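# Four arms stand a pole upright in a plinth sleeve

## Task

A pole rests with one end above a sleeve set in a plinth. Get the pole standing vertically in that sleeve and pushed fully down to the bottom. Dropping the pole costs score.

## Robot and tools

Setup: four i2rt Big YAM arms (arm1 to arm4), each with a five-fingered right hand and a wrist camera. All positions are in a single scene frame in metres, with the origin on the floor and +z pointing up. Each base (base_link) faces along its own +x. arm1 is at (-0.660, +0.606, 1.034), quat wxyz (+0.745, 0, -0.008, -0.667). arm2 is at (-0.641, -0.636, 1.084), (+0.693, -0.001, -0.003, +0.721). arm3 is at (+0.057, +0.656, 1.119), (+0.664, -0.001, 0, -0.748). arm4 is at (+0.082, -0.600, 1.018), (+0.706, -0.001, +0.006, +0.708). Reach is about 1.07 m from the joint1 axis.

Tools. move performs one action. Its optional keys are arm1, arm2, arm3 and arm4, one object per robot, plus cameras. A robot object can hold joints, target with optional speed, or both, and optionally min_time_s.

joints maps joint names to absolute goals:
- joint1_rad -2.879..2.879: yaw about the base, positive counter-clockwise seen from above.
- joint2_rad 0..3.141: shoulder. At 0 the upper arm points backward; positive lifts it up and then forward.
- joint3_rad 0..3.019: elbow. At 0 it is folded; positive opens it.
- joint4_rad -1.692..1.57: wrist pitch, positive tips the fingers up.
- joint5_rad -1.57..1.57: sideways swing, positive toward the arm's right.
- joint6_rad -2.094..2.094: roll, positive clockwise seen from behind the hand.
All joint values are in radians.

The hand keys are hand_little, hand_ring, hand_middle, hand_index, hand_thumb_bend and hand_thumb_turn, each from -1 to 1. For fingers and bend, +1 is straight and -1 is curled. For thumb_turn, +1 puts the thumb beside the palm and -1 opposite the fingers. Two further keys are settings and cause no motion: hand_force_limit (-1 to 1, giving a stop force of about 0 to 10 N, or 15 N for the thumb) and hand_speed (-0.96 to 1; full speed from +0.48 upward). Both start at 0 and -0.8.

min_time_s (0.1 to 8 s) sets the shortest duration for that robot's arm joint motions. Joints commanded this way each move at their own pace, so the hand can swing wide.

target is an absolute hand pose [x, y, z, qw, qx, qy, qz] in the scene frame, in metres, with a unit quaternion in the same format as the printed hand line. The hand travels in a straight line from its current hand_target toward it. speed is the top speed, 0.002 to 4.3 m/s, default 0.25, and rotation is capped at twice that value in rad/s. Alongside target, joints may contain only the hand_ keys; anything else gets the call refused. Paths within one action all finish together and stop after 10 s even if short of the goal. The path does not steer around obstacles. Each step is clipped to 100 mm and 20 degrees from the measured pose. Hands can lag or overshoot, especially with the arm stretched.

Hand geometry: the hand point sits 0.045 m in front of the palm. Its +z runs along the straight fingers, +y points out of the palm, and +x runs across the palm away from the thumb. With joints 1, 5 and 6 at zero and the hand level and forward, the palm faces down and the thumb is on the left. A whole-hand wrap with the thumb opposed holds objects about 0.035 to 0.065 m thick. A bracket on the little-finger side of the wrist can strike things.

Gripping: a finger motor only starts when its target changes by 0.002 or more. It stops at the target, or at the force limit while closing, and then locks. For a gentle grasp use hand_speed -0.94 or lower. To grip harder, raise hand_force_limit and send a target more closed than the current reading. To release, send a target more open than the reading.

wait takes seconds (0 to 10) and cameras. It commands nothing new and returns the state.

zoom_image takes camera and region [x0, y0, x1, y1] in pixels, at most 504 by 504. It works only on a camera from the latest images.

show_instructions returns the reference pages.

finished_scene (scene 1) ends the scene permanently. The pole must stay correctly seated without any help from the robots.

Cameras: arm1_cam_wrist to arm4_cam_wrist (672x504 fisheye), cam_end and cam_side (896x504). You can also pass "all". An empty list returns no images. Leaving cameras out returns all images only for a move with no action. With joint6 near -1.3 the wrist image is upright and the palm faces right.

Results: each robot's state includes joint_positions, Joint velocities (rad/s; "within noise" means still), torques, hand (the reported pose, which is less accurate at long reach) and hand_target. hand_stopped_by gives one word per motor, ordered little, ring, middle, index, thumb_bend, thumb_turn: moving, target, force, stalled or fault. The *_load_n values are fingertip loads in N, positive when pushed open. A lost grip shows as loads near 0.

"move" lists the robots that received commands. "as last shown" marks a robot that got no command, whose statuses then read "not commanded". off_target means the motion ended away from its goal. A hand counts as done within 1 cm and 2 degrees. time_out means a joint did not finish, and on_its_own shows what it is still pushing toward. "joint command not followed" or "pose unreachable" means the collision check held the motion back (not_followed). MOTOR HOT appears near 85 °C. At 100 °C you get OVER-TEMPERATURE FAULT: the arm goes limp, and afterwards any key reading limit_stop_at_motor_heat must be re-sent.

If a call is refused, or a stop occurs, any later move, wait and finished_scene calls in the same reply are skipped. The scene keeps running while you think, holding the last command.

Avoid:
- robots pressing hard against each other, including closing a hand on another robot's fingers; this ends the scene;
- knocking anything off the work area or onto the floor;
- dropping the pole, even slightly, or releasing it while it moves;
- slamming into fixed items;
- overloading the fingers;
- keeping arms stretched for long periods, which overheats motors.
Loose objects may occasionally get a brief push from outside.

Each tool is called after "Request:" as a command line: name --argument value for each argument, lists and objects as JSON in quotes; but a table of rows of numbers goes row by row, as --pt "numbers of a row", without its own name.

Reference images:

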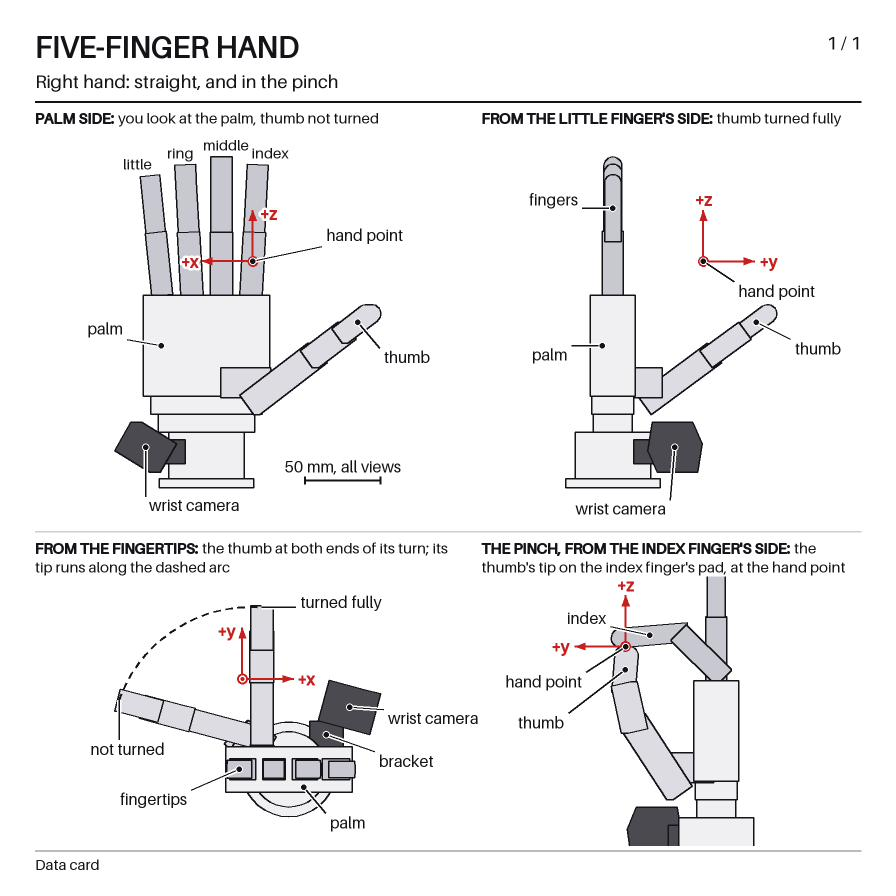

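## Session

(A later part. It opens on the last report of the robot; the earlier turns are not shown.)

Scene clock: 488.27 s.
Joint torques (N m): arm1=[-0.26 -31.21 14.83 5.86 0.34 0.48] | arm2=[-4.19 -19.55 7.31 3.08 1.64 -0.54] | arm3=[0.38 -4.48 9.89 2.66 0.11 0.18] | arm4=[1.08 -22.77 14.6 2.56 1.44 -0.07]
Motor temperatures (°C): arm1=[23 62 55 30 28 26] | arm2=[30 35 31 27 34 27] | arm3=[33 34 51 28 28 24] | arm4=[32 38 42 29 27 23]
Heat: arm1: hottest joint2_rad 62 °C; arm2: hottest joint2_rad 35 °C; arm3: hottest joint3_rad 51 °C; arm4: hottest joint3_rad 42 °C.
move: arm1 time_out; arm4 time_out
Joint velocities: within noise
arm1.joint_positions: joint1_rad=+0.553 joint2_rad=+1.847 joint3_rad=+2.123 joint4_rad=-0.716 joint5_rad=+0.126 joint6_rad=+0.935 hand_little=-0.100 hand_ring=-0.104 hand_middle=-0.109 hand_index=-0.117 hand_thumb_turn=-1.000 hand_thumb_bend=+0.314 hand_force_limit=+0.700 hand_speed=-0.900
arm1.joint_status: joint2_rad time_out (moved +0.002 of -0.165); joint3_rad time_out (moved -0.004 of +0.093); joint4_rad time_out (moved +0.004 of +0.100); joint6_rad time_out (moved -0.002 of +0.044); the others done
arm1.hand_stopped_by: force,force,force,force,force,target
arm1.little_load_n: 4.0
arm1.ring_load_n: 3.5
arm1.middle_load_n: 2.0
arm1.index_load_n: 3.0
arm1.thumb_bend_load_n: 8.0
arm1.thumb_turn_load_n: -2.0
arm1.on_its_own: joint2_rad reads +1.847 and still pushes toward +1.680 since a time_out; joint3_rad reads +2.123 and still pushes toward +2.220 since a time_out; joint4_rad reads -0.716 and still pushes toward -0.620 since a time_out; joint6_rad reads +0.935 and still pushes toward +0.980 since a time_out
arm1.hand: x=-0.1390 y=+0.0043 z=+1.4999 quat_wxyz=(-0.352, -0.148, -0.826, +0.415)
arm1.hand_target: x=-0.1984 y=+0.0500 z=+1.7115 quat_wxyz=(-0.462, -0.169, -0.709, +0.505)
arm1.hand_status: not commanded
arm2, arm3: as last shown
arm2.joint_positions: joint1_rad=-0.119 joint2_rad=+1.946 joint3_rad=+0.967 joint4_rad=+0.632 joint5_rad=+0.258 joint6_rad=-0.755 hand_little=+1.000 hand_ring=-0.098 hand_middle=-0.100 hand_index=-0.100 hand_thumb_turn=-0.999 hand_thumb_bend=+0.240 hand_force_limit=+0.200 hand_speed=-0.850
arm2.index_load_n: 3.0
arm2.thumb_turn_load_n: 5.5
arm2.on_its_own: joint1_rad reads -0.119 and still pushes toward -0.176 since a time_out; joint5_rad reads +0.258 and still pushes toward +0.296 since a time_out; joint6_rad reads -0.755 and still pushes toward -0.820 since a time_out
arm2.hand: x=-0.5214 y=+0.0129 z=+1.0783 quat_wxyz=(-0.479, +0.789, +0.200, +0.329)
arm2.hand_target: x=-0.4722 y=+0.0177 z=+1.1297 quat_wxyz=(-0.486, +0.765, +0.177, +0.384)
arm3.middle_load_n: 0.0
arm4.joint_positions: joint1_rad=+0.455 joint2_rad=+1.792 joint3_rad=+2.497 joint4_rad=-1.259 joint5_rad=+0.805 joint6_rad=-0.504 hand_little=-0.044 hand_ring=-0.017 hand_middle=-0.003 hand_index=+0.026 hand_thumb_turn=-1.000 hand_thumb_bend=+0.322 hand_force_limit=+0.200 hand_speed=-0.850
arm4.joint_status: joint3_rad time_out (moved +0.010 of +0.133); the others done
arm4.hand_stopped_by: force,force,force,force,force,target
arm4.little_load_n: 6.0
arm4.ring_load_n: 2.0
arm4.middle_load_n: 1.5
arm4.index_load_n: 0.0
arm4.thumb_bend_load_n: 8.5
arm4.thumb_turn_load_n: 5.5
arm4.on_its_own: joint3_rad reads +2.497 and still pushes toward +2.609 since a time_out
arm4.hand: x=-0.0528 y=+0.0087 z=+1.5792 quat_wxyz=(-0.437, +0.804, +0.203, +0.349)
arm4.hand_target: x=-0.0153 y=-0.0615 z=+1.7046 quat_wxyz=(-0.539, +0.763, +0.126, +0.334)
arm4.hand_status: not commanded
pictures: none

Request:
move --arm2 '{"joints": {"hand_speed": -0.9, "hand_force_limit": 0.7, "hand_thumb_bend": 0.0, "hand_ring": -0.6, "hand_middle": -0.6, "hand_index": -0.6}}'

Scene clock: 503.50 s.
Joint torques (N m): arm1=[-0.79 -31.68 14.94 5.74 0.23 0.52] | arm2=[-4.13 -18.61 7.31 3.11 1.74 -0.53] | arm3=[0.38 -4.48 9.88 2.65 0.11 0.17] | arm4=[1.44 -22.77 14.54 2.52 1.55 -0.13]
Motor temperatures (°C): arm1=[23 60 58 29 28 25] | arm2=[30 35 30 27 34 27] | arm3=[33 33 50 28 28 24] | arm4=[31 39 41 29 28 23]
Heat: arm1: hottest joint2_rad 60 °C; arm2: hottest joint2_rad 35 °C; arm3: hottest joint3_rad 50 °C; arm4: hottest joint3_rad 41 °C.
move: arm2 off_target
Joint velocities: within noise
arm1, arm3, arm4: as last shown
arm1.joint_positions: joint1_rad=+0.552 joint2_rad=+1.847 joint3_rad=+2.123 joint4_rad=-0.716 joint5_rad=+0.128 joint6_rad=+0.932 hand_little=-0.100 hand_ring=-0.104 hand_middle=-0.109 hand_index=-0.117 hand_thumb_turn=-1.000 hand_thumb_bend=+0.314 hand_force_limit=+0.700 hand_speed=-0.900
arm1.little_load_n: 4.5
arm1.ring_load_n: 4.0
arm1.middle_load_n: 1.5
arm1.index_load_n: 2.0
arm1.thumb_bend_load_n: 8.5
arm1.thumb_turn_load_n: -3.0
arm1.on_its_own: joint2_rad reads +1.847 and still pushes toward +1.680 since a time_out; joint3_rad reads +2.123 and still pushes toward +2.220 since a time_out; joint4_rad reads -0.716 and still pushes toward -0.620 since a time_out; joint6_rad reads +0.932 and still pushes toward +0.980 since a time_out
arm1.hand: x=-0.1400 y=+0.0034 z=+1.4999 quat_wxyz=(-0.351, -0.148, -0.826, +0.416)
arm1.hand_target: x=-0.1986 y=+0.0499 z=+1.7115 quat_wxyz=(-0.462, -0.169, -0.709, +0.505)
arm2.joint_positions: joint1_rad=-0.119 joint2_rad=+1.946 joint3_rad=+0.967 joint4_rad=+0.632 joint5_rad=+0.254 joint6_rad=-0.755 hand_little=+1.000 hand_ring=-0.233 hand_middle=-0.217 hand_index=-0.199 hand_thumb_turn=-0.999 hand_thumb_bend=+0.227 hand_force_limit=+0.700 hand_speed=-0.900
arm2.joint_status: hand_ring off_target (ended at -0.233, target -0.600); hand_middle off_target (ended at -0.217, target -0.600); hand_index off_target (ended at -0.199, target -0.600); hand_thumb_bend off_target (ended at +0.227, target +0.000); the others done
arm2.hand_stopped_by: fault,force,force,force,force,target
arm2.little_load_n: 0.0
arm2.ring_load_n: 9.5
arm2.middle_load_n: 6.5
arm2.index_load_n: 4.5
arm2.thumb_bend_load_n: 18.5
arm2.thumb_turn_load_n: 4.5
arm2.on_its_own: joint1_rad reads -0.119 and still pushes toward -0.176 since a time_out; joint5_rad reads +0.254 and still pushes toward +0.296 since a time_out; joint6_rad reads -0.755 and still pushes toward -0.820 since a time_out
arm2.hand: x=-0.5221 y=+0.0132 z=+1.0782 quat_wxyz=(-0.479, +0.789, +0.201, +0.328)
arm2.hand_target: x=-0.4722 y=+0.0177 z=+1.1297 quat_wxyz=(-0.486, +0.765, +0.177, +0.385)
arm2.hand_status: not commanded
arm3.thumb_turn_load_n: -0.5
arm4.joint_positions: joint1_rad=+0.455 joint2_rad=+1.791 joint3_rad=+2.497 joint4_rad=-1.259 joint5_rad=+0.802 joint6_rad=-0.499 hand_little=-0.044 hand_ring=-0.017 hand_middle=-0.003 hand_index=+0.026 hand_thumb_turn=-1.000 hand_thumb_bend=+0.322 hand_force_limit=+0.200 hand_speed=-0.850
arm4.little_load_n: 6.5
arm4.thumb_bend_load_n: 10.0
arm4.on_its_own: joint3_rad reads +2.497 and still pushes toward +2.609 since a time_out; joint5_rad reads +0.802 and still pushes toward +0.834 since a time_out
arm4.hand: x=-0.0536 y=+0.0087 z=+1.5793 quat_wxyz=(-0.438, +0.805, +0.201, +0.347)
pictures: none

Request:
move --arm1 '{"joints": {"joint1_rad": 0.520, "joint2_rad": 1.540, "joint3_rad": 2.230, "joint4_rad": -0.560, "joint5_rad": 0.128, "joint6_rad": 0.970}, "min_time_s": 2.5}' --arm2 '{"joints": {"joint1_rad": -0.210, "joint2_rad": 1.856, "joint3_rad": 1.060, "joint4_rad": 0.692, "joint5_rad": 0.284, "joint6_rad": -0.795}, "min_time_s": 2.5}' --arm4 '{"joints": {"joint1_rad": 0.455, "joint2_rad": 1.790, "joint3_rad": 2.500, "joint4_rad": -1.255, "joint5_rad": 0.805, "joint6_rad": -0.500}, "min_time_s": 2.5}'

Scene clock: 510.30 s.
Joint torques (N m): arm1=[-1.44 -41.23 16.02 7.95 0.33 0.62] | arm2=[-6.42 -21.54 13.01 4.45 2.24 -0.46] | arm3=[0.38 -4.54 9.88 2.65 0.11 0.18] | arm4=[1.55 -13.86 6.93 1.68 0.51 -0.02]
Motor temperatures (°C): arm1=[23 61 59 30 28 25] | arm2=[30 35 30 27 35 27] | arm3=[33 33 49 28 28 24] | arm4=[31 39 41 29 27 23]
Heat: arm1: hottest joint2_rad 61 °C; arm2: hottest joint2_rad 35 °C; arm3: hottest joint3_rad 49 °C; arm4: hottest joint3_rad 41 °C.
move: arm1 time_out; arm2 time_out; arm4 done
Joint velocities: within noise
arm1.joint_positions: joint1_rad=+0.554 joint2_rad=+1.842 joint3_rad=+2.117 joint4_rad=-0.707 joint5_rad=+0.119 joint6_rad=+0.910 hand_little=-0.100 hand_ring=-0.104 hand_middle=-0.109 hand_index=-0.117 hand_thumb_turn=-1.000 hand_thumb_bend=+0.314 hand_force_limit=+0.700 hand_speed=-0.900
arm1.joint_status: joint2_rad time_out (moved -0.005 of -0.307); joint3_rad time_out (moved -0.005 of +0.107); joint4_rad time_out (moved +0.009 of +0.156); joint6_rad time_out (moved -0.023 of +0.038); the others done
arm1.hand_stopped_by: force,force,force,force,force,target
arm1.little_load_n: 0.5
arm1.ring_load_n: 2.0
arm1.middle_load_n: 2.0
arm1.index_load_n: 6.0
arm1.thumb_bend_load_n: 9.5
arm1.thumb_turn_load_n: -0.5
arm1.on_its_own: joint2_rad reads +1.842 and still pushes toward +1.540 since a time_out; joint3_rad reads +2.117 and still pushes toward +2.230 since a time_out; joint4_rad reads -0.707 and still pushes toward -0.560 since a time_out; joint6_rad reads +0.910 and still pushes toward +0.970 since a time_out
arm1.hand: x=-0.1388 y=+0.0063 z=+1.5012 quat_wxyz=(-0.352, -0.135, -0.826, +0.419)
arm1.hand_target: x=-0.2552 y=+0.1162 z=+1.8255 quat_wxyz=(-0.514, -0.159, -0.634, +0.555)
arm1.hand_status: not commanded
arm2.joint_positions: joint1_rad=-0.125 joint2_rad=+1.940 joint3_rad=+0.967 joint4_rad=+0.632 joint5_rad=+0.229 joint6_rad=-0.741 hand_little=+1.000 hand_ring=-0.233 hand_middle=-0.217 hand_index=-0.199 hand_thumb_turn=-0.999 hand_thumb_bend=+0.227 hand_force_limit=+0.700 hand_speed=-0.900
arm2.joint_status: joint1_rad time_out (moved -0.006 of -0.091); joint3_rad time_out (moved +0.000 of +0.093); joint4_rad time_out (moved +0.000 of +0.060); joint5_rad time_out (moved -0.025 of +0.030); joint6_rad time_out (moved +0.014 of -0.040); the others done
arm2.hand_stopped_by: fault,force,force,force,force,target
arm2.little_load_n: 0.0
arm2.ring_load_n: 7.5
arm2.middle_load_n: 5.5
arm2.index_load_n: 5.0
arm2.thumb_bend_load_n: 17.5
arm2.thumb_turn_load_n: 5.0
arm2.on_its_own: joint1_rad reads -0.125 and still pushes toward -0.210 since a time_out; joint3_rad reads +0.967 and still pushes toward +1.060 since a time_out; joint4_rad reads +0.632 and still pushes toward +0.692 since a time_out; joint5_rad reads +0.229 and still pushes toward +0.284 since a time_out; joint6_rad reads -0.741 and still pushes toward -0.795 since a time_out
arm2.hand: x=-0.5234 y=+0.0156 z=+1.0814 quat_wxyz=(-0.488, +0.788, +0.200, +0.318)
arm2.hand_target: x=-0.4477 y=+0.0480 z=+1.1983 quat_wxyz=(-0.539, +0.727, +0.136, +0.402)
arm2.hand_status: not commanded
arm3: as last shown
arm3.middle_load_n: -0.5
arm3.thumb_turn_load_n: 0.0
arm4.joint_positions: joint1_rad=+0.447 joint2_rad=+1.801 joint3_rad=+2.491 joint4_rad=-1.263 joint5_rad=+0.801 joint6_rad=-0.500 hand_little=-0.044 hand_ring=-0.017 hand_middle=-0.003 hand_index=+0.026 hand_thumb_turn=-1.000 hand_thumb_bend=+0.322 hand_force_limit=+0.200 hand_speed=-0.850
arm4.joint_status: all done
arm4.hand_stopped_by: force,force,force,force,force,target
arm4.little_load_n: 6.5
arm4.ring_load_n: 0.0
arm4.middle_load_n: 0.0
arm4.index_load_n: 0.0
arm4.thumb_bend_load_n: 7.0
arm4.thumb_turn_load_n: 3.0
arm4.hand: x=-0.0506 y=+0.0133 z=+1.5701 quat_wxyz=(-0.428, +0.808, +0.204, +0.350)
arm4.hand_target: x=-0.0530 y=+0.0087 z=+1.5817 quat_wxyz=(-0.441, +0.803, +0.199, +0.347)
arm4.hand_status: not commanded
pictures: none

Request:
move --arm4 '{"joints": {"hand_speed": -0.5, "hand_thumb_bend": 1.0, "hand_little": 0.9, "hand_ring": 0.9, "hand_middle": 0.9, "hand_index": 0.9}}'

Request:
move --arm4 '{"target": [-0.1014, -0.100, 1.633, 0.441, -0.803, -0.199, -0.347], "speed": 0.15}' --arm1 '{"joints": {"joint1_rad": 0.418, "joint2_rad": 1.350, "joint3_rad": 2.132, "joint4_rad": -0.551, "joint5_rad": -0.015, "joint6_rad": 1.015}, "min_time_s": 4.5}' --arm2 '{"joints": {"joint1_rad": -0.117, "joint2_rad": 1.815, "joint3_rad": 1.067, "joint4_rad": 0.685, "joint5_rad": 0.421, "joint6_rad": -0.882}, "min_time_s": 4.5}' --cameras '["cam_side"]'

Scene clock: 514.60 s.
Joint torques (N m): arm1=[-3.43 -41.82 17.96 7.65 0.49 0.92] | arm2=[-6.24 -20.89 12.9 4.38 3.19 -0.79] | arm3=[0.26 -4.54 9.88 2.63 0.11 0.17] | arm4=[1.55 -14.1 6.91 1.7 0.45 -0.01]
Motor temperatures (°C): arm1=[23 61 59 30 28 26] | arm2=[30 35 31 27 36 27] | arm3=[33 33 49 28 28 24] | arm4=[31 39 40 29 27 23]
Heat: arm1: hottest joint2_rad 61 °C; arm2: hottest joint5_rad 36 °C; arm3: hottest joint3_rad 49 °C; arm4: hottest joint3_rad 40 °C.
move: arm4 done
Joint velocities: within noise
arm1, arm2, arm3: as last shown
arm1.joint_positions: joint1_rad=+0.582 joint2_rad=+1.842 joint3_rad=+2.091 joint4_rad=-0.707 joint5_rad=+0.115 joint6_rad=+0.885 hand_little=-0.100 hand_ring=-0.104 hand_middle=-0.109 hand_index=-0.117 hand_thumb_turn=-1.000 hand_thumb_bend=+0.314 hand_force_limit=+0.700 hand_speed=-0.900
arm1.ring_load_n: 0.5
arm1.middle_load_n: 2.5
arm1.index_load_n: 9.5
arm1.thumb_bend_load_n: 11.5
arm1.thumb_turn_load_n: 0.0
arm1.on_its_own: joint1_rad reads +0.582 and still pushes toward +0.520 since a time_out; joint2_rad reads +1.842 and still pushes toward +1.540 since a time_out; joint3_rad reads +2.091 and still pushes toward +2.230 since a time_out; joint4_rad reads -0.707 and still pushes toward -0.560 since a time_out; joint6_rad reads +0.885 and still pushes toward +0.970 since a time_out
arm1.hand: x=-0.1226 y=+0.0227 z=+1.4838 quat_wxyz=(-0.346, -0.113, -0.836, +0.410)
arm2.joint_positions: joint1_rad=-0.126 joint2_rad=+1.934 joint3_rad=+0.969 joint4_rad=+0.632 joint5_rad=+0.206 joint6_rad=-0.702 hand_little=+1.000 hand_ring=-0.233 hand_middle=-0.217 hand_index=-0.200 hand_thumb_turn=-1.000 hand_thumb_bend=+0.227 hand_force_limit=+0.700 hand_speed=-0.900
arm2.ring_load_n: 14.0
arm2.middle_load_n: 6.5
arm2.index_load_n: 0.0
arm2.thumb_bend_load_n: 19.0
arm2.thumb_turn_load_n: 1.5
arm2.on_its_own: joint1_rad reads -0.126 and still pushes toward -0.210 since a time_out; joint3_rad reads +0.969 and still pushes toward +1.060 since a time_out; joint4_rad reads +0.632 and still pushes toward +0.692 since a time_out; joint5_rad reads +0.206 and still pushes toward +0.284 since a time_out; joint6_rad reads -0.702 and still pushes toward -0.795 since a time_out
arm2.hand: x=-0.5294 y=+0.0195 z=+1.0851 quat_wxyz=(-0.501, +0.789, +0.189, +0.301)
arm2.hand_target: x=-0.4477 y=+0.0479 z=+1.1982 quat_wxyz=(-0.539, +0.727, +0.137, +0.402)
arm3.middle_load_n: 0.0
arm3.index_load_n: -0.5
arm4.joint_positions: joint1_rad=+0.447 joint2_rad=+1.801 joint3_rad=+2.491 joint4_rad=-1.263 joint5_rad=+0.803 joint6_rad=-0.500 hand_little=+0.900 hand_ring=+0.900 hand_middle=+0.900 hand_index=+0.900 hand_thumb_turn=-1.000 hand_thumb_bend=+1.000 hand_force_limit=+0.200 hand_speed=-0.500
arm4.joint_status: all done
arm4.hand_stopped_by: target,target,target,target,target,target
arm4.little_load_n: 0.0
arm4.ring_load_n: 0.0
arm4.middle_load_n: 0.0
arm4.index_load_n: 0.0
arm4.thumb_bend_load_n: 0.0
arm4.thumb_turn_load_n: 0.5
arm4.hand: x=-0.0503 y=+0.0131 z=+1.5705 quat_wxyz=(-0.428, +0.808, +0.203, +0.351)
arm4.hand_target: x=-0.0529 y=+0.0086 z=+1.5819 quat_wxyz=(-0.441, +0.803, +0.199, +0.348)
arm4.hand_status: not commanded
pictures: none

Scene clock: 522.93 s.
Joint torques (N m): arm1=[-3.25 -38.24 16.65 8.39 0.39 0.98] | arm2=[-5.25 -21.25 12.9 4.37 3.18 -0.48] | arm3=[0.44 -4.48 9.89 2.63 0.11 0.18] | arm4=[1.44 -11.16 8.09 0.8 0.59 0.12]
Motor temperatures (°C): arm1=[23 63 61 31 28 26] | arm2=[30 35 33 27 39 27] | arm3=[33 33 48 28 28 24] | arm4=[31 38 39 29 27 23]
Heat: arm1: hottest joint2_rad 63 °C; arm2: hottest joint5_rad 39 °C; arm3: hottest joint3_rad 48 °C; arm4: hottest joint3_rad 39 °C.
move: arm1 time_out; arm2 time_out; arm4 off_target
Joint velocities: within noise
arm1.joint_positions: joint1_rad=+0.473 joint2_rad=+1.653 joint3_rad=+1.995 joint4_rad=-0.707 joint5_rad=-0.025 joint6_rad=+0.921 hand_little=-0.100 hand_ring=-0.104 hand_middle=-0.109 hand_index=-0.117 hand_thumb_turn=-1.000 hand_thumb_bend=+0.314 hand_force_limit=+0.700 hand_speed=-0.900
arm1.joint_status: joint1_rad time_out (moved -0.109 of -0.164); joint2_rad time_out (moved -0.190 of -0.492); joint3_rad time_out (moved -0.097 of +0.041); joint4_rad time_out (moved +0.000 of +0.156); joint6_rad time_out (moved +0.036 of +0.130); the others done
arm1.hand_stopped_by: force,force,force,force,force,target
arm1.little_load_n: 5.0
arm1.ring_load_n: 4.5
arm1.middle_load_n: 2.0
arm1.index_load_n: 3.0
arm1.thumb_bend_load_n: 12.5
arm1.thumb_turn_load_n: -4.0
arm1.on_its_own: joint1_rad reads +0.473 and still pushes toward +0.418 since a time_out; joint2_rad reads +1.653 and still pushes toward +1.350 since a time_out; joint3_rad reads +1.995 and still pushes toward +2.117 since a time_out; joint4_rad reads -0.707 and still pushes toward -0.551 since a time_out; joint6_rad reads +0.921 and still pushes toward +1.015 since a time_out
arm1.hand: x=-0.2078 y=+0.0455 z=+1.5697 quat_wxyz=(-0.401, -0.132, -0.808, +0.411)
arm1.hand_target: x=-0.3366 y=+0.1818 z=+1.8744 quat_wxyz=(-0.551, -0.146, -0.603, +0.558)
arm1.hand_status: not commanded
arm2.joint_positions: joint1_rad=-0.048 joint2_rad=+1.902 joint3_rad=+0.978 joint4_rad=+0.626 joint5_rad=+0.342 joint6_rad=-0.828 hand_little=+1.000 hand_ring=-0.232 hand_middle=-0.217 hand_index=-0.200 hand_thumb_turn=-1.000 hand_thumb_bend=+0.227 hand_force_limit=+0.700 hand_speed=-0.900
arm2.joint_status: joint1_rad time_out (moved +0.077 of +0.009); joint4_rad time_out (moved -0.007 of +0.053); joint5_rad time_out (moved +0.136 of +0.215); joint6_rad time_out (moved -0.126 of -0.180); the others done
arm2.hand_stopped_by: fault,force,force,force,force,target
arm2.little_load_n: 0.0
arm2.ring_load_n: 17.5
arm2.middle_load_n: 5.5
arm2.index_load_n: 0.0
arm2.thumb_bend_load_n: 20.0
arm2.thumb_turn_load_n: 0.0
arm2.on_its_own: joint1_rad reads -0.048 and still pushes toward -0.117 since a time_out; joint4_rad reads +0.626 and still pushes toward +0.685 since a time_out; joint5_rad reads +0.342 and still pushes toward +0.418 since a time_out; joint6_rad reads -0.828 and still pushes toward -0.882 since a time_out
arm2.hand: x=-0.5481 y=+0.0223 z=+1.1144 quat_wxyz=(-0.480, +0.766, +0.223, +0.365)
arm2.hand_target: x=-0.4849 y=+0.0492 z=+1.2314 quat_wxyz=(-0.525, +0.710, +0.149, +0.445)
arm2.hand_status: not commanded
arm3.joint_positions: joint1_rad=+0.682 joint2_rad=+0.839 joint3_rad=+0.944 joint4_rad=-0.522 joint5_rad=+0.146 joint6_rad=+0.908 hand_little=+0.900 hand_ring=+0.900 hand_middle=+0.900 hand_index=+0.900 hand_thumb_turn=-1.000 hand_thumb_bend=+1.000 hand_force_limit=+0.200 hand_speed=-0.700
arm3.joint_status: not commanded
arm3.hand_stopped_by: target,target,target,target,target,target
arm3.little_load_n: 0.0
arm3.ring_load_n: 0.0
arm3.middle_load_n: 0.0
arm3.index_load_n: 0.0
arm3.thumb_bend_load_n: 0.0
arm3.thumb_turn_load_n: 0.0
arm3.hand: x=+0.3277 y=+0.2980 z=+1.4925 quat_wxyz=(-0.319, -0.182, -0.817, +0.445)
arm3.hand_target: x=+0.3299 y=+0.3000 z=+1.5000 quat_wxyz=(-0.330, -0.185, -0.809, +0.450)
arm3.hand_status: not commanded
arm4.joint_positions: joint1_rad=+0.650 joint2_rad=+1.785 joint3_rad=+2.681 joint4_rad=-1.609 joint5_rad=+0.967 joint6_rad=-0.331 hand_little=+0.900 hand_ring=+0.900 hand_middle=+0.900 hand_index=+0.900 hand_thumb_turn=-1.000 hand_thumb_bend=+1.000 hand_force_limit=+0.200 hand_speed=-0.500
arm4.joint_status: not commanded
arm4.hand_stopped_by: target,target,target,target,target,target
arm4.little_load_n: 0.0
arm4.ring_load_n: 0.0
arm4.middle_load_n: 0.0
arm4.index_load_n: 0.0
arm4.thumb_bend_load_n: 0.0
arm4.thumb_turn_load_n: 0.0
arm4.hand: x=-0.0995 y=-0.0959 z=+1.6224 quat_wxyz=(-0.428, +0.804, +0.210, +0.355)
arm4.hand_target: x=-0.1011 y=-0.1003 z=+1.6327 quat_wxyz=(-0.442, +0.803, +0.199, +0.347)
arm4.hand_status: off_target (0.011 m and 2.1 deg from the pose sent, 0.139 m and 1.7 deg at the start)

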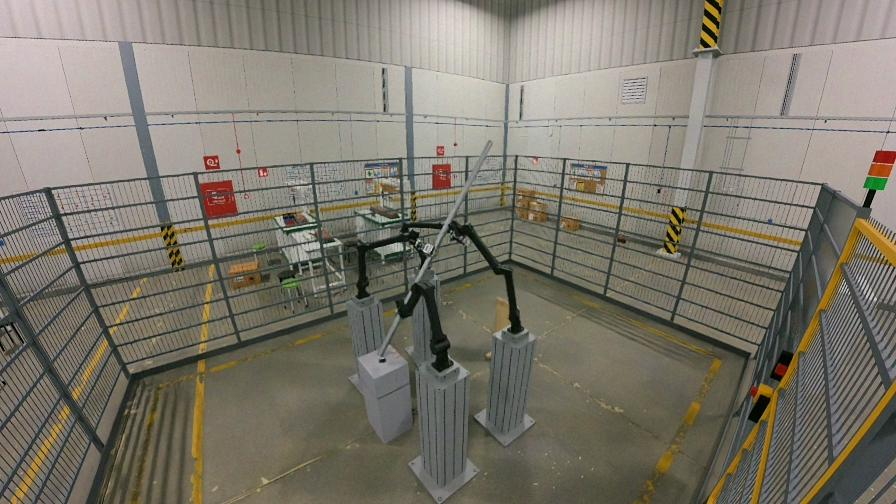

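Request:
move --arm1 '{"joints": {"joint1_rad": 0.219, "joint2_rad": 1.280, "joint3_rad": 2.144, "joint4_rad": -0.582, "joint5_rad": -0.234, "joint6_rad": 1.030}, "min_time_s": 4.5}' --arm2 '{"joints": {"joint1_rad": -0.001, "joint2_rad": 1.793, "joint3_rad": 1.072, "joint4_rad": 0.686, "joint5_rad": 0.517, "joint6_rad": -0.976}, "min_time_s": 4.5}' --arm4 '{"target": [0.000, -0.250, 1.500, 0.442, -0.803, -0.199, -0.347], "speed": 0.1}'

Scene clock: 534.57 s.
Joint torques (N m): arm1=[-3.78 -33.08 16.17 7.08 0.06 1.1] | arm2=[-3.49 -20.42 13.39 4.51 1.93 -0.12] | arm3=[0.38 -4.54 9.89 2.63 0.11 0.18] | arm4=[1.67 -4.54 6.74 1.87 0.66 0.01]
Motor temperatures (°C): arm1=[23 65 62 32 28 26] | arm2=[30 36 33 27 40 27] | arm3=[33 32 48 28 28 24] | arm4=[31 37 37 29 26 23]
Heat: arm1: hottest joint2_rad 65 °C; arm2: hottest joint5_rad 40 °C; arm3: hottest joint3_rad 48 °C; arm4: hottest joint2_rad 37 °C.
move: arm1 time_out; arm2 time_out; arm4 done
Joint velocities: within noise
arm1.joint_positions: joint1_rad=+0.272 joint2_rad=+1.542 joint3_rad=+1.987 joint4_rad=-0.707 joint5_rad=-0.237 joint6_rad=+0.926 hand_little=-0.100 hand_ring=-0.104 hand_middle=-0.109 hand_index=-0.117 hand_thumb_turn=-1.000 hand_thumb_bend=+0.314 hand_force_limit=+0.700 hand_speed=-0.900
arm1.joint_status: joint1_rad time_out (moved -0.201 of -0.254); joint2_rad time_out (moved -0.111 of -0.373); joint3_rad time_out (moved -0.007 of +0.149); joint4_rad time_out (moved +0.000 of +0.125); joint6_rad time_out (moved +0.005 of +0.109); the others done
arm1.hand_stopped_by: force,force,force,force,force,target
arm1.little_load_n: 4.0
arm1.ring_load_n: 4.0
arm1.middle_load_n: 2.5
arm1.index_load_n: 4.0
arm1.thumb_bend_load_n: 14.0
arm1.thumb_turn_load_n: -2.0
arm1.on_its_own: joint1_rad reads +0.272 and still pushes toward +0.219 since a time_out; joint2_rad reads +1.542 and still pushes toward +1.280 since a time_out; joint3_rad reads +1.987 and still pushes toward +2.107 since a time_out; joint4_rad reads -0.707 and still pushes toward -0.582 since a time_out; joint6_rad reads +0.926 and still pushes toward +1.030 since a time_out
arm1.hand: x=-0.3197 y=+0.0416 z=+1.6448 quat_wxyz=(-0.448, -0.143, -0.773, +0.426)
arm1.hand_target: x=-0.4118 y=+0.1984 z=+1.8908 quat_wxyz=(-0.552, -0.124, -0.599, +0.566)
arm1.hand_status: not commanded
arm2.joint_positions: joint1_rad=+0.046 joint2_rad=+1.879 joint3_rad=+0.978 joint4_rad=+0.626 joint5_rad=+0.471 joint6_rad=-0.963 hand_little=+1.000 hand_ring=-0.232 hand_middle=-0.217 hand_index=-0.200 hand_thumb_turn=-1.000 hand_thumb_bend=+0.227 hand_force_limit=+0.700 hand_speed=-0.900
arm2.joint_status: joint1_rad time_out (moved +0.095 of +0.047); joint3_rad time_out (moved +0.000 of +0.094); joint4_rad time_out (moved +0.000 of +0.060); joint5_rad time_out (moved +0.129 of +0.175); the others done
arm2.hand_stopped_by: fault,force,force,force,force,target
arm2.little_load_n: 0.0
arm2.ring_load_n: 10.0
arm2.middle_load_n: 3.0
arm2.index_load_n: 0.0
arm2.thumb_bend_load_n: 18.5
arm2.thumb_turn_load_n: 3.5
arm2.on_its_own: joint1_rad reads +0.046 and still pushes toward -0.001 since a time_out; joint3_rad reads +0.978 and still pushes toward +1.072 since a time_out; joint4_rad reads +0.626 and still pushes toward +0.686 since a time_out; joint5_rad reads +0.471 and still pushes toward +0.517 since a time_out
arm2.hand: x=-0.5806 y=+0.0180 z=+1.1369 quat_wxyz=(-0.453, +0.740, +0.267, +0.420)
arm2.hand_target: x=-0.5437 y=+0.0509 z=+1.2518 quat_wxyz=(-0.517, +0.692, +0.183, +0.469)
arm2.hand_status: not commanded
arm3: as last shown
arm4.joint_positions: joint1_rad=+0.682 joint2_rad=+1.024 joint3_rad=+1.487 joint4_rad=-1.210 joint5_rad=+0.994 joint6_rad=-0.276 hand_little=+0.900 hand_ring=+0.900 hand_middle=+0.900 hand_index=+0.900 hand_thumb_turn=-1.000 hand_thumb_bend=+1.000 hand_force_limit=+0.200 hand_speed=-0.500
arm4.joint_status: not commanded
arm4.hand_stopped_by: target,target,target,target,target,target
arm4.little_load_n: 0.0
arm4.ring_load_n: 0.0
arm4.middle_load_n: 0.0
arm4.index_load_n: 0.0
arm4.thumb_bend_load_n: 0.0
arm4.thumb_turn_load_n: 0.0
arm4.hand: x=+0.0042 y=-0.2491 z=+1.4964 quat_wxyz=(-0.430, +0.806, +0.203, +0.353)
arm4.hand_target: x=+0.0001 y=-0.2500 z=+1.5001 quat_wxyz=(-0.442, +0.803, +0.199, +0.347)
arm4.hand_status: done (0.006 m and 1.7 deg from the pose sent, 0.220 m and 2.3 deg at the start)
pictures: none

Request:
move --arm1 '{"joints": {"joint1_rad": -0.009, "joint2_rad": 1.285, "joint3_rad": 2.152, "joint4_rad": -0.610, "joint5_rad": -0.493, "joint6_rad": 1.075}, "min_time_s": 4.5}' --arm2 '{"joints": {"joint1_rad": 0.131, "joint2_rad": 1.804, "joint3_rad": 1.095, "joint4_rad": 0.720, "joint5_rad": 0.668, "joint6_rad": -1.107}, "min_time_s": 4.5}' --cameras '["cam_side"]'

Scene clock: 544.40 s.
Joint torques (N m): arm1=[-2.49 -28.57 15.64 5.83 -0.1 1.05] | arm2=[-3.37 -20.13 14.17 5.56 1.96 -0.46] | arm3=[0.38 -4.54 9.88 2.66 0.11 0.18] | arm4=[1.85 -4.37 6.75 1.81 0.68 0.03]
Motor temperatures (°C): arm1=[23 64 66 31 28 27] | arm2=[30 36 35 27 40 27] | arm3=[33 32 47 28 28 24] | arm4=[31 36 36 29 26 23]
Heat: arm1: hottest joint3_rad 66 °C; arm2: hottest joint5_rad 40 °C; arm3: hottest joint3_rad 47 °C; arm4: hottest joint2_rad 36 °C.
move: arm1 time_out; arm2 time_out
Joint velocities: within noise
arm1.joint_positions: joint1_rad=+0.037 joint2_rad=+1.494 joint3_rad=+1.987 joint4_rad=-0.707 joint5_rad=-0.492 joint6_rad=+0.976 hand_little=-0.100 hand_ring=-0.104 hand_middle=-0.109 hand_index=-0.117 hand_thumb_turn=-1.000 hand_thumb_bend=+0.314 hand_force_limit=+0.700 hand_speed=-0.900
arm1.joint_status: joint1_rad time_out (moved -0.235 of -0.281); joint2_rad time_out (moved -0.048 of -0.257); joint3_rad time_out (moved +0.000 of +0.165); joint4_rad time_out (moved +0.000 of +0.097); joint6_rad time_out (moved +0.050 of +0.149); the others done
arm1.hand_stopped_by: force,force,force,force,force,target
arm1.little_load_n: 4.5
arm1.ring_load_n: 4.0
arm1.middle_load_n: 2.0
arm1.index_load_n: 3.5
arm1.thumb_bend_load_n: 14.0
arm1.thumb_turn_load_n: -2.0
arm1.on_its_own: joint1_rad reads +0.037 and still pushes toward -0.009 since a time_out; joint2_rad reads +1.494 and still pushes toward +1.285 since a time_out; joint3_rad reads +1.987 and still pushes toward +2.100 since a time_out; joint4_rad reads -0.707 and still pushes toward -0.610 since a time_out; joint6_rad reads +0.976 and still pushes toward +1.075 since a time_out
arm1.hand: x=-0.4304 y=+0.0378 z=+1.6840 quat_wxyz=(-0.491, -0.164, -0.747, +0.417)
arm1.hand_target: x=-0.4746 y=+0.1811 z=+1.8734 quat_wxyz=(-0.550, -0.119, -0.623, +0.543)
arm1.hand_status: not commanded
arm2.joint_positions: joint1_rad=+0.169 joint2_rad=+1.879 joint3_rad=+0.991 joint4_rad=+0.629 joint5_rad=+0.623 joint6_rad=-1.052 hand_little=+1.000 hand_ring=-0.233 hand_middle=-0.217 hand_index=-0.200 hand_thumb_turn=-1.000 hand_thumb_bend=+0.227 hand_force_limit=+0.700 hand_speed=-0.900
arm2.joint_status: joint3_rad time_out (moved +0.012 of +0.117); joint4_rad time_out (moved +0.004 of +0.094); joint5_rad time_out (moved +0.152 of +0.197); joint6_rad time_out (moved -0.090 of -0.144); the others done
arm2.hand_stopped_by: fault,force,force,force,force,target
arm2.little_load_n: 0.0
arm2.ring_load_n: 8.0
arm2.middle_load_n: 3.0
arm2.index_load_n: 1.0
arm2.thumb_bend_load_n: 18.0
arm2.thumb_turn_load_n: 5.5
arm2.on_its_own: joint3_rad reads +0.991 and still pushes toward +1.095 since a time_out; joint4_rad reads +0.629 and still pushes toward +0.720 since a time_out; joint5_rad reads +0.623 and still pushes toward +0.668 since a time_out; joint6_rad reads -1.052 and still pushes toward -1.107 since a time_out
arm2.hand: x=-0.6318 y=+0.0110 z=+1.1515 quat_wxyz=(-0.431, +0.718, +0.294, +0.461)
arm2.hand_target: x=-0.6059 y=+0.0474 z=+1.2682 quat_wxyz=(-0.496, +0.670, +0.210, +0.510)
arm2.hand_status: not commanded
arm3, arm4: as last shown
arm3.little_load_n: -0.5
arm4.thumb_turn_load_n: 0.5

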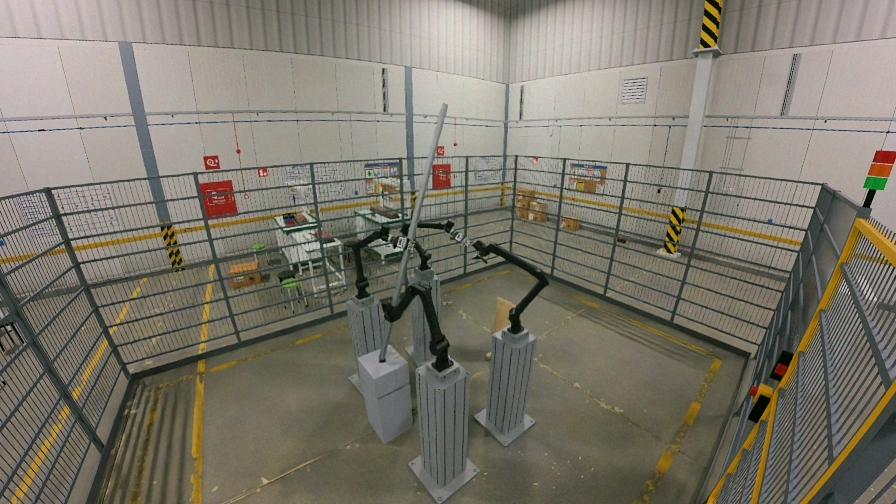

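Request:
move --arm1 '{"joints":{"joint1_rad":-0.328,"joint2_rad":1.385,"joint3_rad":2.225,"joint4_rad":-0.6,"joint5_rad":-0.835,"joint6_rad":1.25},"min_time_s":5}' --arm2 '{"joints":{"joint1_rad":0.262,"joint2_rad":1.861,"joint3_rad":1.155,"joint4_rad":0.803,"joint5_rad":0.827,"joint6_rad":-1.304},"min_time_s":5}' --cameras '["cam_side","cam_end"]'

Scene clock: 559.33 s.
Joint torques (N m): arm1=[-1.03 -16.73 14.97 5.31 0.4 0.76] | arm2=[-2.2 -23.94 14.39 6.04 1.57 -0.39] | arm3=[0.32 -4.48 9.87 2.65 0.11 0.18] | arm4=[1.85 -4.37 6.72 1.84 0.66 0.02]
Motor temperatures (°C): arm1=[23 60 65 31 28 27] | arm2=[30 36 38 28 39 27] | arm3=[33 32 47 28 28 24] | arm4=[31 35 35 29 26 23]
Heat: arm1: hottest joint3_rad 65 °C; arm2: hottest joint5_rad 39 °C; arm3: hottest joint3_rad 47 °C; arm4: hottest joint2_rad 35 °C.
move: arm1 time_out; arm2 time_out
Joint velocities: within noise
arm1.joint_positions: joint1_rad=-0.297 joint2_rad=+1.457 joint3_rad=+2.074 joint4_rad=-0.687 joint5_rad=-0.847 joint6_rad=+1.181 hand_little=-0.099 hand_ring=-0.104 hand_middle=-0.109 hand_index=-0.118 hand_thumb_turn=-1.000 hand_thumb_bend=+0.315 hand_force_limit=+0.700 hand_speed=-0.900
arm1.joint_status: joint3_rad time_out (moved +0.087 of +0.238); joint4_rad time_out (moved +0.020 of +0.107); joint6_rad time_out (moved +0.204 of +0.274); the others done
arm1.hand_stopped_by: force,force,force,force,force,target
arm1.little_load_n: 12.5
arm1.ring_load_n: 4.0
arm1.middle_load_n: 0.0
arm1.index_load_n: 0.0
arm1.thumb_bend_load_n: 16.0
arm1.thumb_turn_load_n: -4.0
arm1.on_its_own: joint3_rad reads +2.074 and still pushes toward +2.186 since a time_out; joint4_rad reads -0.687 and still pushes toward -0.600 since a time_out; joint6_rad reads +1.181 and still pushes toward +1.250 since a time_out
arm1.hand: x=-0.5775 y=+0.0772 z=+1.7709 quat_wxyz=(-0.566, -0.203, -0.688, +0.406)
arm1.hand_target: x=-0.5803 y=+0.1503 z=+1.8704 quat_wxyz=(-0.577, -0.154, -0.633, +0.492)
arm1.hand_status: not commanded
arm2.joint_positions: joint1_rad=+0.282 joint2_rad=+1.974 joint3_rad=+1.023 joint4_rad=+0.689 joint5_rad=+0.792 joint6_rad=-1.254 hand_little=+1.000 hand_ring=-0.233 hand_middle=-0.217 hand_index=-0.200 hand_thumb_turn=-0.999 hand_thumb_bend=+0.227 hand_force_limit=+0.700 hand_speed=-0.900
arm2.joint_status: joint3_rad time_out (moved +0.033 of +0.164); joint4_rad time_out (moved +0.060 of +0.174); joint5_rad time_out (moved +0.169 of +0.204); joint6_rad time_out (moved -0.202 of -0.252); the others done
arm2.hand_stopped_by: fault,force,force,force,force,target
arm2.little_load_n: 0.0
arm2.ring_load_n: 7.0
arm2.middle_load_n: 3.0
arm2.index_load_n: 1.0
arm2.thumb_bend_load_n: 18.0
arm2.thumb_turn_load_n: 7.5
arm2.on_its_own: joint3_rad reads +1.023 and still pushes toward +1.136 since a time_out; joint4_rad reads +0.689 and still pushes toward +0.803 since a time_out; joint5_rad reads +0.792 and still pushes toward +0.827 since a time_out; joint6_rad reads -1.254 and still pushes toward -1.304 since a time_out
arm2.hand: x=-0.6719 y=-0.0003 z=+1.1347 quat_wxyz=(-0.364, +0.681, +0.353, +0.528)
arm2.hand_target: x=-0.6672 y=+0.0396 z=+1.2738 quat_wxyz=(-0.459, +0.642, +0.243, +0.564)
arm2.hand_status: not commanded
arm3, arm4: as last shown
arm3.little_load_n: 0.0
pictures: cam_end, cam_side

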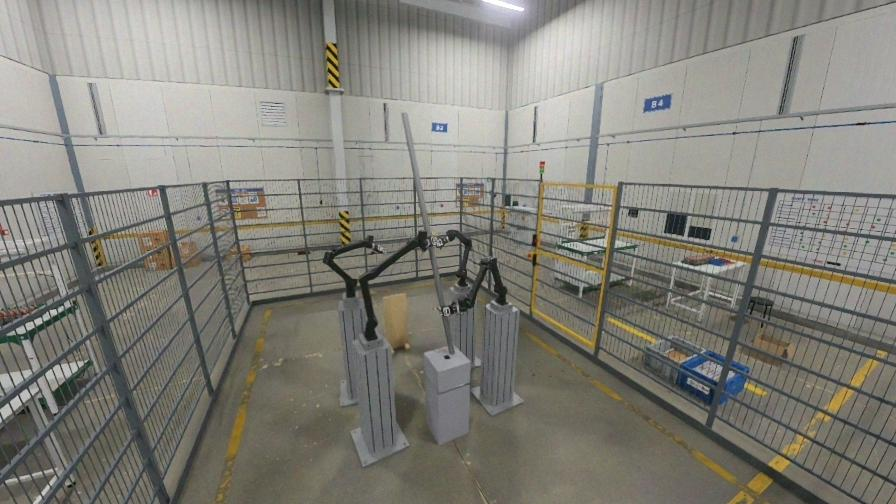

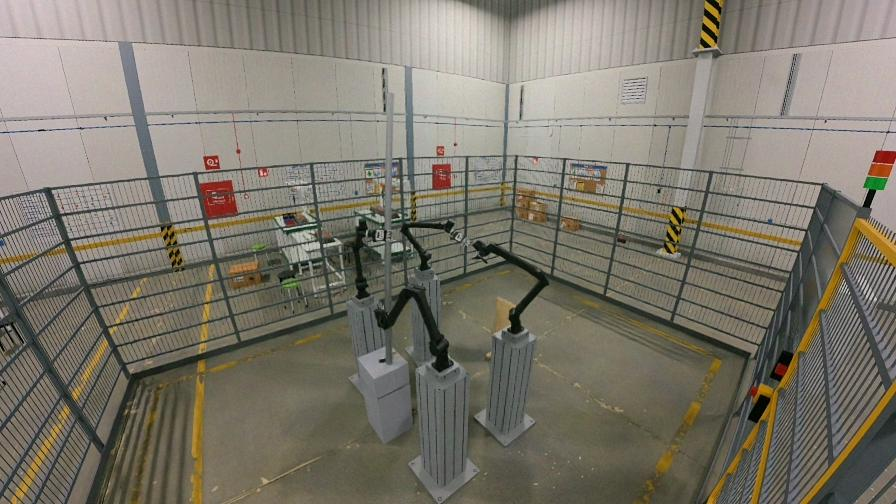

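Request:
zoom_image --camera "cam_end" --region '[370, 100, 530, 460]'

Request:
zoom_image --camera "cam_side" --region '[310, 80, 490, 460]'

Request:
move --cameras '["arm2_cam_wrist","arm1_cam_wrist"]'

Scaled by 1.400.

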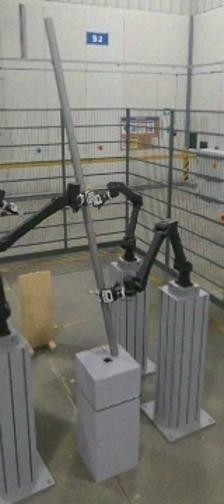

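Scaled by 1.326.

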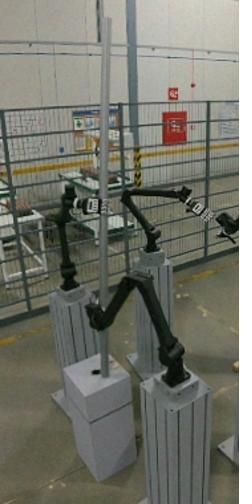

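Scene clock: 563.20 s.
Joint torques (N m): arm1=[-1.03 -16.62 15.05 5.2 0.36 0.7] | arm2=[-1.49 -23.3 14.27 6.15 1.55 -0.38] | arm3=[0.44 -4.42 9.85 2.65 0.11 0.17] | arm4=[1.85 -4.19 6.78 1.87 0.68 0.01]
Motor temperatures (°C): arm1=[23 59 63 31 28 27] | arm2=[30 37 38 28 39 27] | arm3=[33 32 47 28 28 24] | arm4=[31 35 35 29 26 23]
Heat: arm1: hottest joint3_rad 63 °C; arm2: hottest joint5_rad 39 °C; arm3: hottest joint3_rad 47 °C; arm4: hottest joint2_rad 35 °C.
Joint velocities: within noise
arm1.joint_positions: joint1_rad=-0.297 joint2_rad=+1.457 joint3_rad=+2.074 joint4_rad=-0.687 joint5_rad=-0.847 joint6_rad=+1.181 hand_little=-0.099 hand_ring=-0.104 hand_middle=-0.109 hand_index=-0.118 hand_thumb_turn=-1.000 hand_thumb_bend=+0.315 hand_force_limit=+0.700 hand_speed=-0.900
arm1.joint_status: joint3_rad time_out (moved +0.087 of +0.238); joint4_rad time_out (moved +0.020 of +0.107); joint6_rad time_out (moved +0.204 of +0.274); the others done
arm1.hand_stopped_by: force,force,force,force,force,target
arm1.little_load_n: 12.5
arm1.ring_load_n: 4.0
arm1.middle_load_n: 0.0
arm1.index_load_n: 0.0
arm1.thumb_bend_load_n: 16.0
arm1.thumb_turn_load_n: -4.0
arm1.on_its_own: joint3_rad reads +2.074 and still pushes toward +2.186 since a time_out; joint4_rad reads -0.687 and still pushes toward -0.600 since a time_out; joint6_rad reads +1.181 and still pushes toward +1.250 since a time_out
arm1.hand: x=-0.5775 y=+0.0772 z=+1.7709 quat_wxyz=(-0.566, -0.203, -0.688, +0.406) (m; scene frame)
arm1.hand_target: x=-0.5803 y=+0.1503 z=+1.8704 quat_wxyz=(-0.577, -0.154, -0.633, +0.492) (m; scene frame)
arm1.hand_status: not commanded
arm2.joint_positions: joint1_rad=+0.282 joint2_rad=+1.974 joint3_rad=+1.023 joint4_rad=+0.689 joint5_rad=+0.792 joint6_rad=-1.254 hand_little=+1.000 hand_ring=-0.233 hand_middle=-0.217 hand_index=-0.200 hand_thumb_turn=-0.999 hand_thumb_bend=+0.227 hand_force_limit=+0.700 hand_speed=-0.900
arm2.joint_status: joint3_rad time_out (moved +0.033 of +0.164); joint4_rad time_out (moved +0.060 of +0.174); joint5_rad time_out (moved +0.169 of +0.204); joint6_rad time_out (moved -0.202 of -0.252); the others done
arm2.hand_stopped_by: fault,force,force,force,force,target
arm2.little_load_n: 0.0
arm2.ring_load_n: 7.0
arm2.middle_load_n: 3.0
arm2.index_load_n: 1.5
arm2.thumb_bend_load_n: 18.0
arm2.thumb_turn_load_n: 7.5
arm2.on_its_own: joint3_rad reads +1.023 and still pushes toward +1.136 since a time_out; joint4_rad reads +0.689 and still pushes toward +0.803 since a time_out; joint5_rad reads +0.792 and still pushes toward +0.827 since a time_out; joint6_rad reads -1.254 and still pushes toward -1.304 since a time_out
arm2.hand: x=-0.6719 y=-0.0003 z=+1.1347 quat_wxyz=(-0.364, +0.681, +0.353, +0.528) (m; scene frame)
arm2.hand_target: x=-0.6672 y=+0.0396 z=+1.2738 quat_wxyz=(-0.459, +0.642, +0.243, +0.564) (m; scene frame)
arm2.hand_status: not commanded
arm3.joint_positions: joint1_rad=+0.682 joint2_rad=+0.839 joint3_rad=+0.944 joint4_rad=-0.522 joint5_rad=+0.146 joint6_rad=+0.908 hand_little=+0.900 hand_ring=+0.900 hand_middle=+0.900 hand_index=+0.900 hand_thumb_turn=-1.000 hand_thumb_bend=+1.000 hand_force_limit=+0.200 hand_speed=-0.700
arm3.joint_status: not commanded
arm3.hand_stopped_by: target,target,target,target,target,target
arm3.little_load_n: 0.0
arm3.ring_load_n: 0.0
arm3.middle_load_n: 0.0
arm3.index_load_n: 0.0
arm3.thumb_bend_load_n: 0.0
arm3.thumb_turn_load_n: 0.0
arm3.hand: x=+0.3277 y=+0.2980 z=+1.4925 quat_wxyz=(-0.319, -0.182, -0.817, +0.445) (m; scene frame)
arm3.hand_target: x=+0.3299 y=+0.3000 z=+1.5000 quat_wxyz=(-0.330, -0.185, -0.809, +0.450) (m; scene frame)
arm3.hand_status: not commanded
arm4.joint_positions: joint1_rad=+0.682 joint2_rad=+1.024 joint3_rad=+1.487 joint4_rad=-1.210 joint5_rad=+0.994 joint6_rad=-0.276 hand_little=+0.900 hand_ring=+0.900 hand_middle=+0.900 hand_index=+0.900 hand_thumb_turn=-1.000 hand_thumb_bend=+1.000 hand_force_limit=+0.200 hand_speed=-0.500
arm4.joint_status: not commanded
arm4.hand_stopped_by: target,target,target,target,target,target
arm4.little_load_n: 0.0
arm4.ring_load_n: 0.0
arm4.middle_load_n: 0.0
arm4.index_load_n: 0.0
arm4.thumb_bend_load_n: 0.0
arm4.thumb_turn_load_n: 0.0
arm4.hand: x=+0.0042 y=-0.2491 z=+1.4964 quat_wxyz=(-0.430, +0.806, +0.203, +0.353) (m; scene frame)
arm4.hand_target: x=+0.0001 y=-0.2500 z=+1.5001 quat_wxyz=(-0.442, +0.803, +0.199, +0.347) (m; scene frame)
arm4.hand_status: not commanded
pictures: arm1_cam_wrist, arm2_cam_wrist

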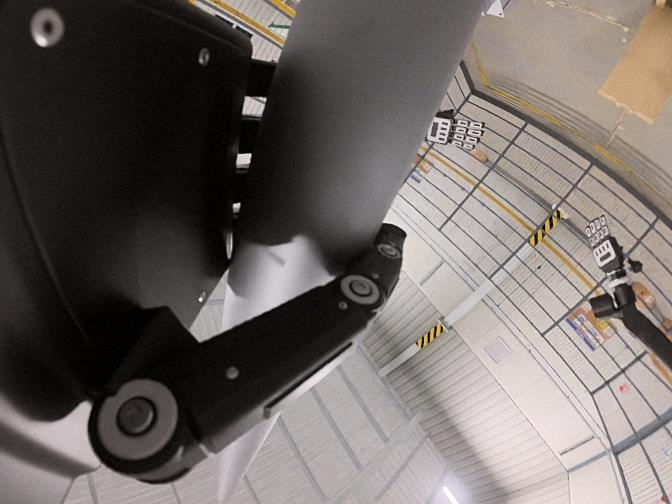

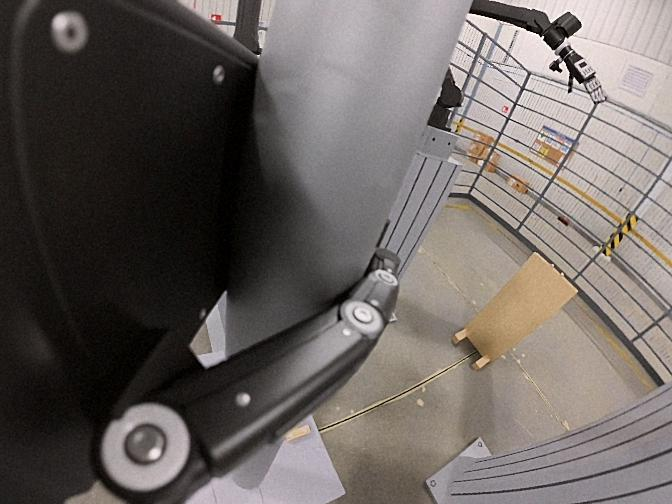

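Request:
move --cameras '["cam_side","cam_end"]'

Request:
zoom_image --camera "cam_end" --region '[420, 330, 480, 390]'

Request:
zoom_image --camera "cam_side" --region '[350, 330, 420, 390]'

Scene clock: 565.10 s.
Joint torques (N m): arm1=[-1.96 -16.15 14.93 5.38 0.36 0.73] | arm2=[-2.02 -24.29 14.41 6.23 1.55 -0.44] | arm3=[0.38 -4.54 9.88 2.65 0.11 0.18] | arm4=[1.79 -4.37 6.75 1.88 0.66 0.01]
Motor temperatures (°C): arm1=[23 58 63 31 28 27] | arm2=[30 37 38 28 38 27] | arm3=[33 32 47 28 28 24] | arm4=[31 35 35 29 26 23]
Heat: arm1: hottest joint3_rad 63 °C; arm2: hottest joint3_rad 38 °C; arm3: hottest joint3_rad 47 °C; arm4: hottest joint2_rad 35 °C.
Joint velocities: within noise
arm1.joint_positions: joint1_rad=-0.297 joint2_rad=+1.457 joint3_rad=+2.074 joint4_rad=-0.687 joint5_rad=-0.847 joint6_rad=+1.181 hand_little=-0.099 hand_ring=-0.104 hand_middle=-0.109 hand_index=-0.118 hand_thumb_turn=-1.000 hand_thumb_bend=+0.315 hand_force_limit=+0.700 hand_speed=-0.900
arm1.joint_status: joint3_rad time_out (moved +0.087 of +0.238); joint4_rad time_out (moved +0.020 of +0.107); joint6_rad time_out (moved +0.204 of +0.274); the others done
arm1.hand_stopped_by: force,force,force,force,force,target
arm1.little_load_n: 13.0
arm1.ring_load_n: 4.0
arm1.middle_load_n: 0.0
arm1.index_load_n: 0.0
arm1.thumb_bend_load_n: 16.0
arm1.thumb_turn_load_n: -4.0
arm1.on_its_own: joint3_rad reads +2.074 and still pushes toward +2.186 since a time_out; joint4_rad reads -0.687 and still pushes toward -0.600 since a time_out; joint6_rad reads +1.181 and still pushes toward +1.250 since a time_out
arm1.hand: x=-0.5775 y=+0.0772 z=+1.7709 quat_wxyz=(-0.566, -0.203, -0.688, +0.406) (m; scene frame)
arm1.hand_target: x=-0.5803 y=+0.1503 z=+1.8704 quat_wxyz=(-0.577, -0.154, -0.633, +0.492) (m; scene frame)
arm1.hand_status: not commanded
arm2.joint_positions: joint1_rad=+0.282 joint2_rad=+1.974 joint3_rad=+1.023 joint4_rad=+0.689 joint5_rad=+0.792 joint6_rad=-1.254 hand_little=+1.000 hand_ring=-0.233 hand_middle=-0.217 hand_index=-0.200 hand_thumb_turn=-0.999 hand_thumb_bend=+0.227 hand_force_limit=+0.700 hand_speed=-0.900
arm2.joint_status: joint3_rad time_out (moved +0.033 of +0.164); joint4_rad time_out (moved +0.060 of +0.174); joint5_rad time_out (moved +0.169 of +0.204); joint6_rad time_out (moved -0.202 of -0.252); the others done
arm2.hand_stopped_by: fault,force,force,force,force,target
arm2.little_load_n: 0.0
arm2.ring_load_n: 7.0
arm2.middle_load_n: 3.0
arm2.index_load_n: 1.0
arm2.thumb_bend_load_n: 17.5
arm2.thumb_turn_load_n: 7.5
arm2.on_its_own: joint3_rad reads +1.023 and still pushes toward +1.136 since a time_out; joint4_rad reads +0.689 and still pushes toward +0.803 since a time_out; joint5_rad reads +0.792 and still pushes toward +0.827 since a time_out; joint6_rad reads -1.254 and still pushes toward -1.304 since a time_out
arm2.hand: x=-0.6719 y=-0.0003 z=+1.1347 quat_wxyz=(-0.364, +0.681, +0.353, +0.528) (m; scene frame)
arm2.hand_target: x=-0.6672 y=+0.0396 z=+1.2738 quat_wxyz=(-0.459, +0.642, +0.243, +0.564) (m; scene frame)
arm2.hand_status: not commanded
arm3.joint_positions: joint1_rad=+0.682 joint2_rad=+0.839 joint3_rad=+0.944 joint4_rad=-0.522 joint5_rad=+0.146 joint6_rad=+0.908 hand_little=+0.900 hand_ring=+0.900 hand_middle=+0.900 hand_index=+0.900 hand_thumb_turn=-1.000 hand_thumb_bend=+1.000 hand_force_limit=+0.200 hand_speed=-0.700
arm3.joint_status: not commanded
arm3.hand_stopped_by: target,target,target,target,target,target
arm3.little_load_n: 0.0
arm3.ring_load_n: 0.0
arm3.middle_load_n: 0.0
arm3.index_load_n: 0.0
arm3.thumb_bend_load_n: 0.0
arm3.thumb_turn_load_n: 0.0
arm3.hand: x=+0.3277 y=+0.2980 z=+1.4925 quat_wxyz=(-0.319, -0.182, -0.817, +0.445) (m; scene frame)
arm3.hand_target: x=+0.3299 y=+0.3000 z=+1.5000 quat_wxyz=(-0.330, -0.185, -0.809, +0.450) (m; scene frame)
arm3.hand_status: not commanded
arm4.joint_positions: joint1_rad=+0.682 joint2_rad=+1.024 joint3_rad=+1.487 joint4_rad=-1.210 joint5_rad=+0.994 joint6_rad=-0.276 hand_little=+0.900 hand_ring=+0.900 hand_middle=+0.900 hand_index=+0.900 hand_thumb_turn=-1.000 hand_thumb_bend=+1.000 hand_force_limit=+0.200 hand_speed=-0.500
arm4.joint_status: not commanded
arm4.hand_stopped_by: target,target,target,target,target,target
arm4.little_load_n: 0.0
arm4.ring_load_n: 0.0
arm4.middle_load_n: 0.0
arm4.index_load_n: 0.0
arm4.thumb_bend_load_n: 0.0
arm4.thumb_turn_load_n: 0.0
arm4.hand: x=+0.0042 y=-0.2491 z=+1.4964 quat_wxyz=(-0.430, +0.806, +0.203, +0.353) (m; scene frame)
arm4.hand_target: x=+0.0001 y=-0.2500 z=+1.5001 quat_wxyz=(-0.442, +0.803, +0.199, +0.347) (m; scene frame)
arm4.hand_status: not commanded
pictures: cam_end, cam_side

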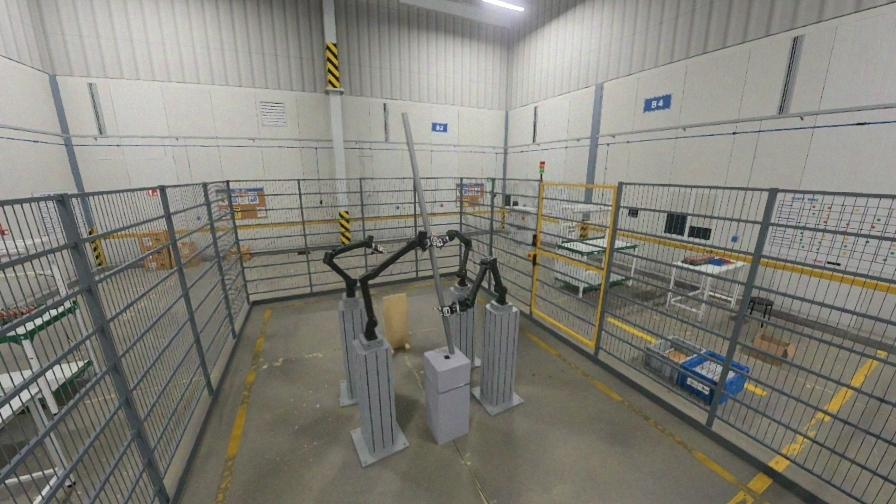

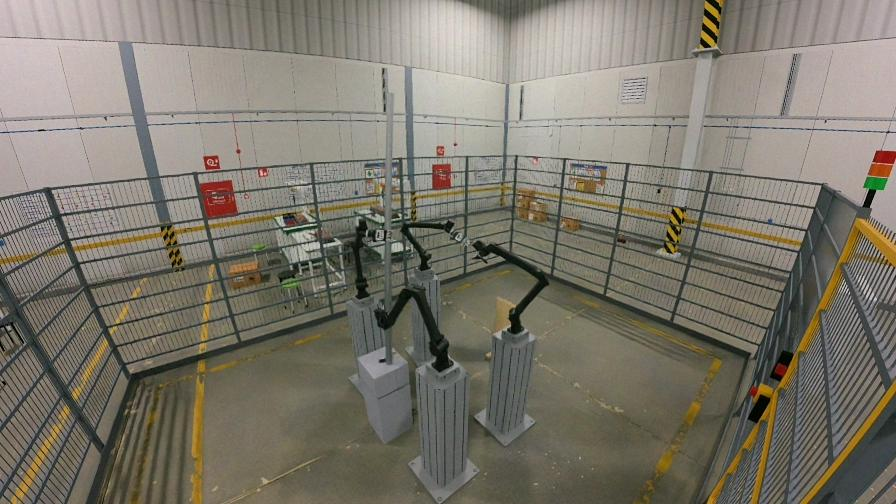

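Scaled by 8.400.

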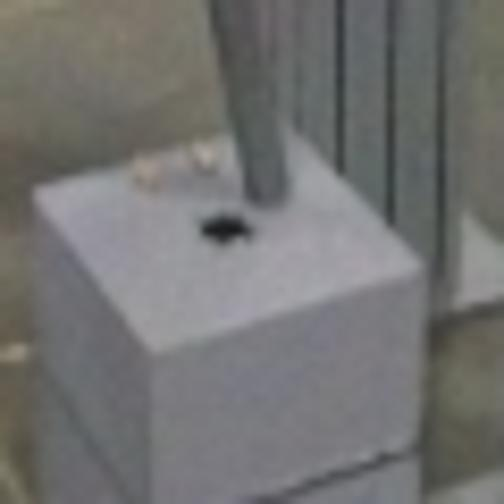

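Scaled by 7.200.

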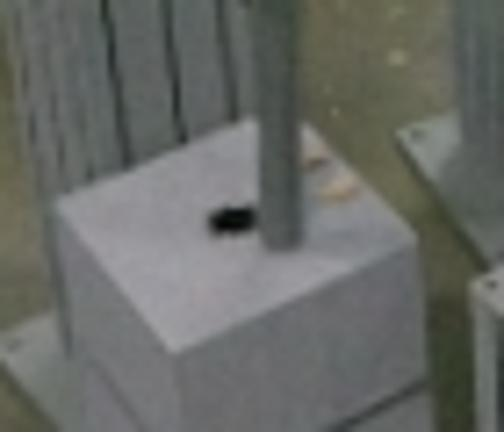

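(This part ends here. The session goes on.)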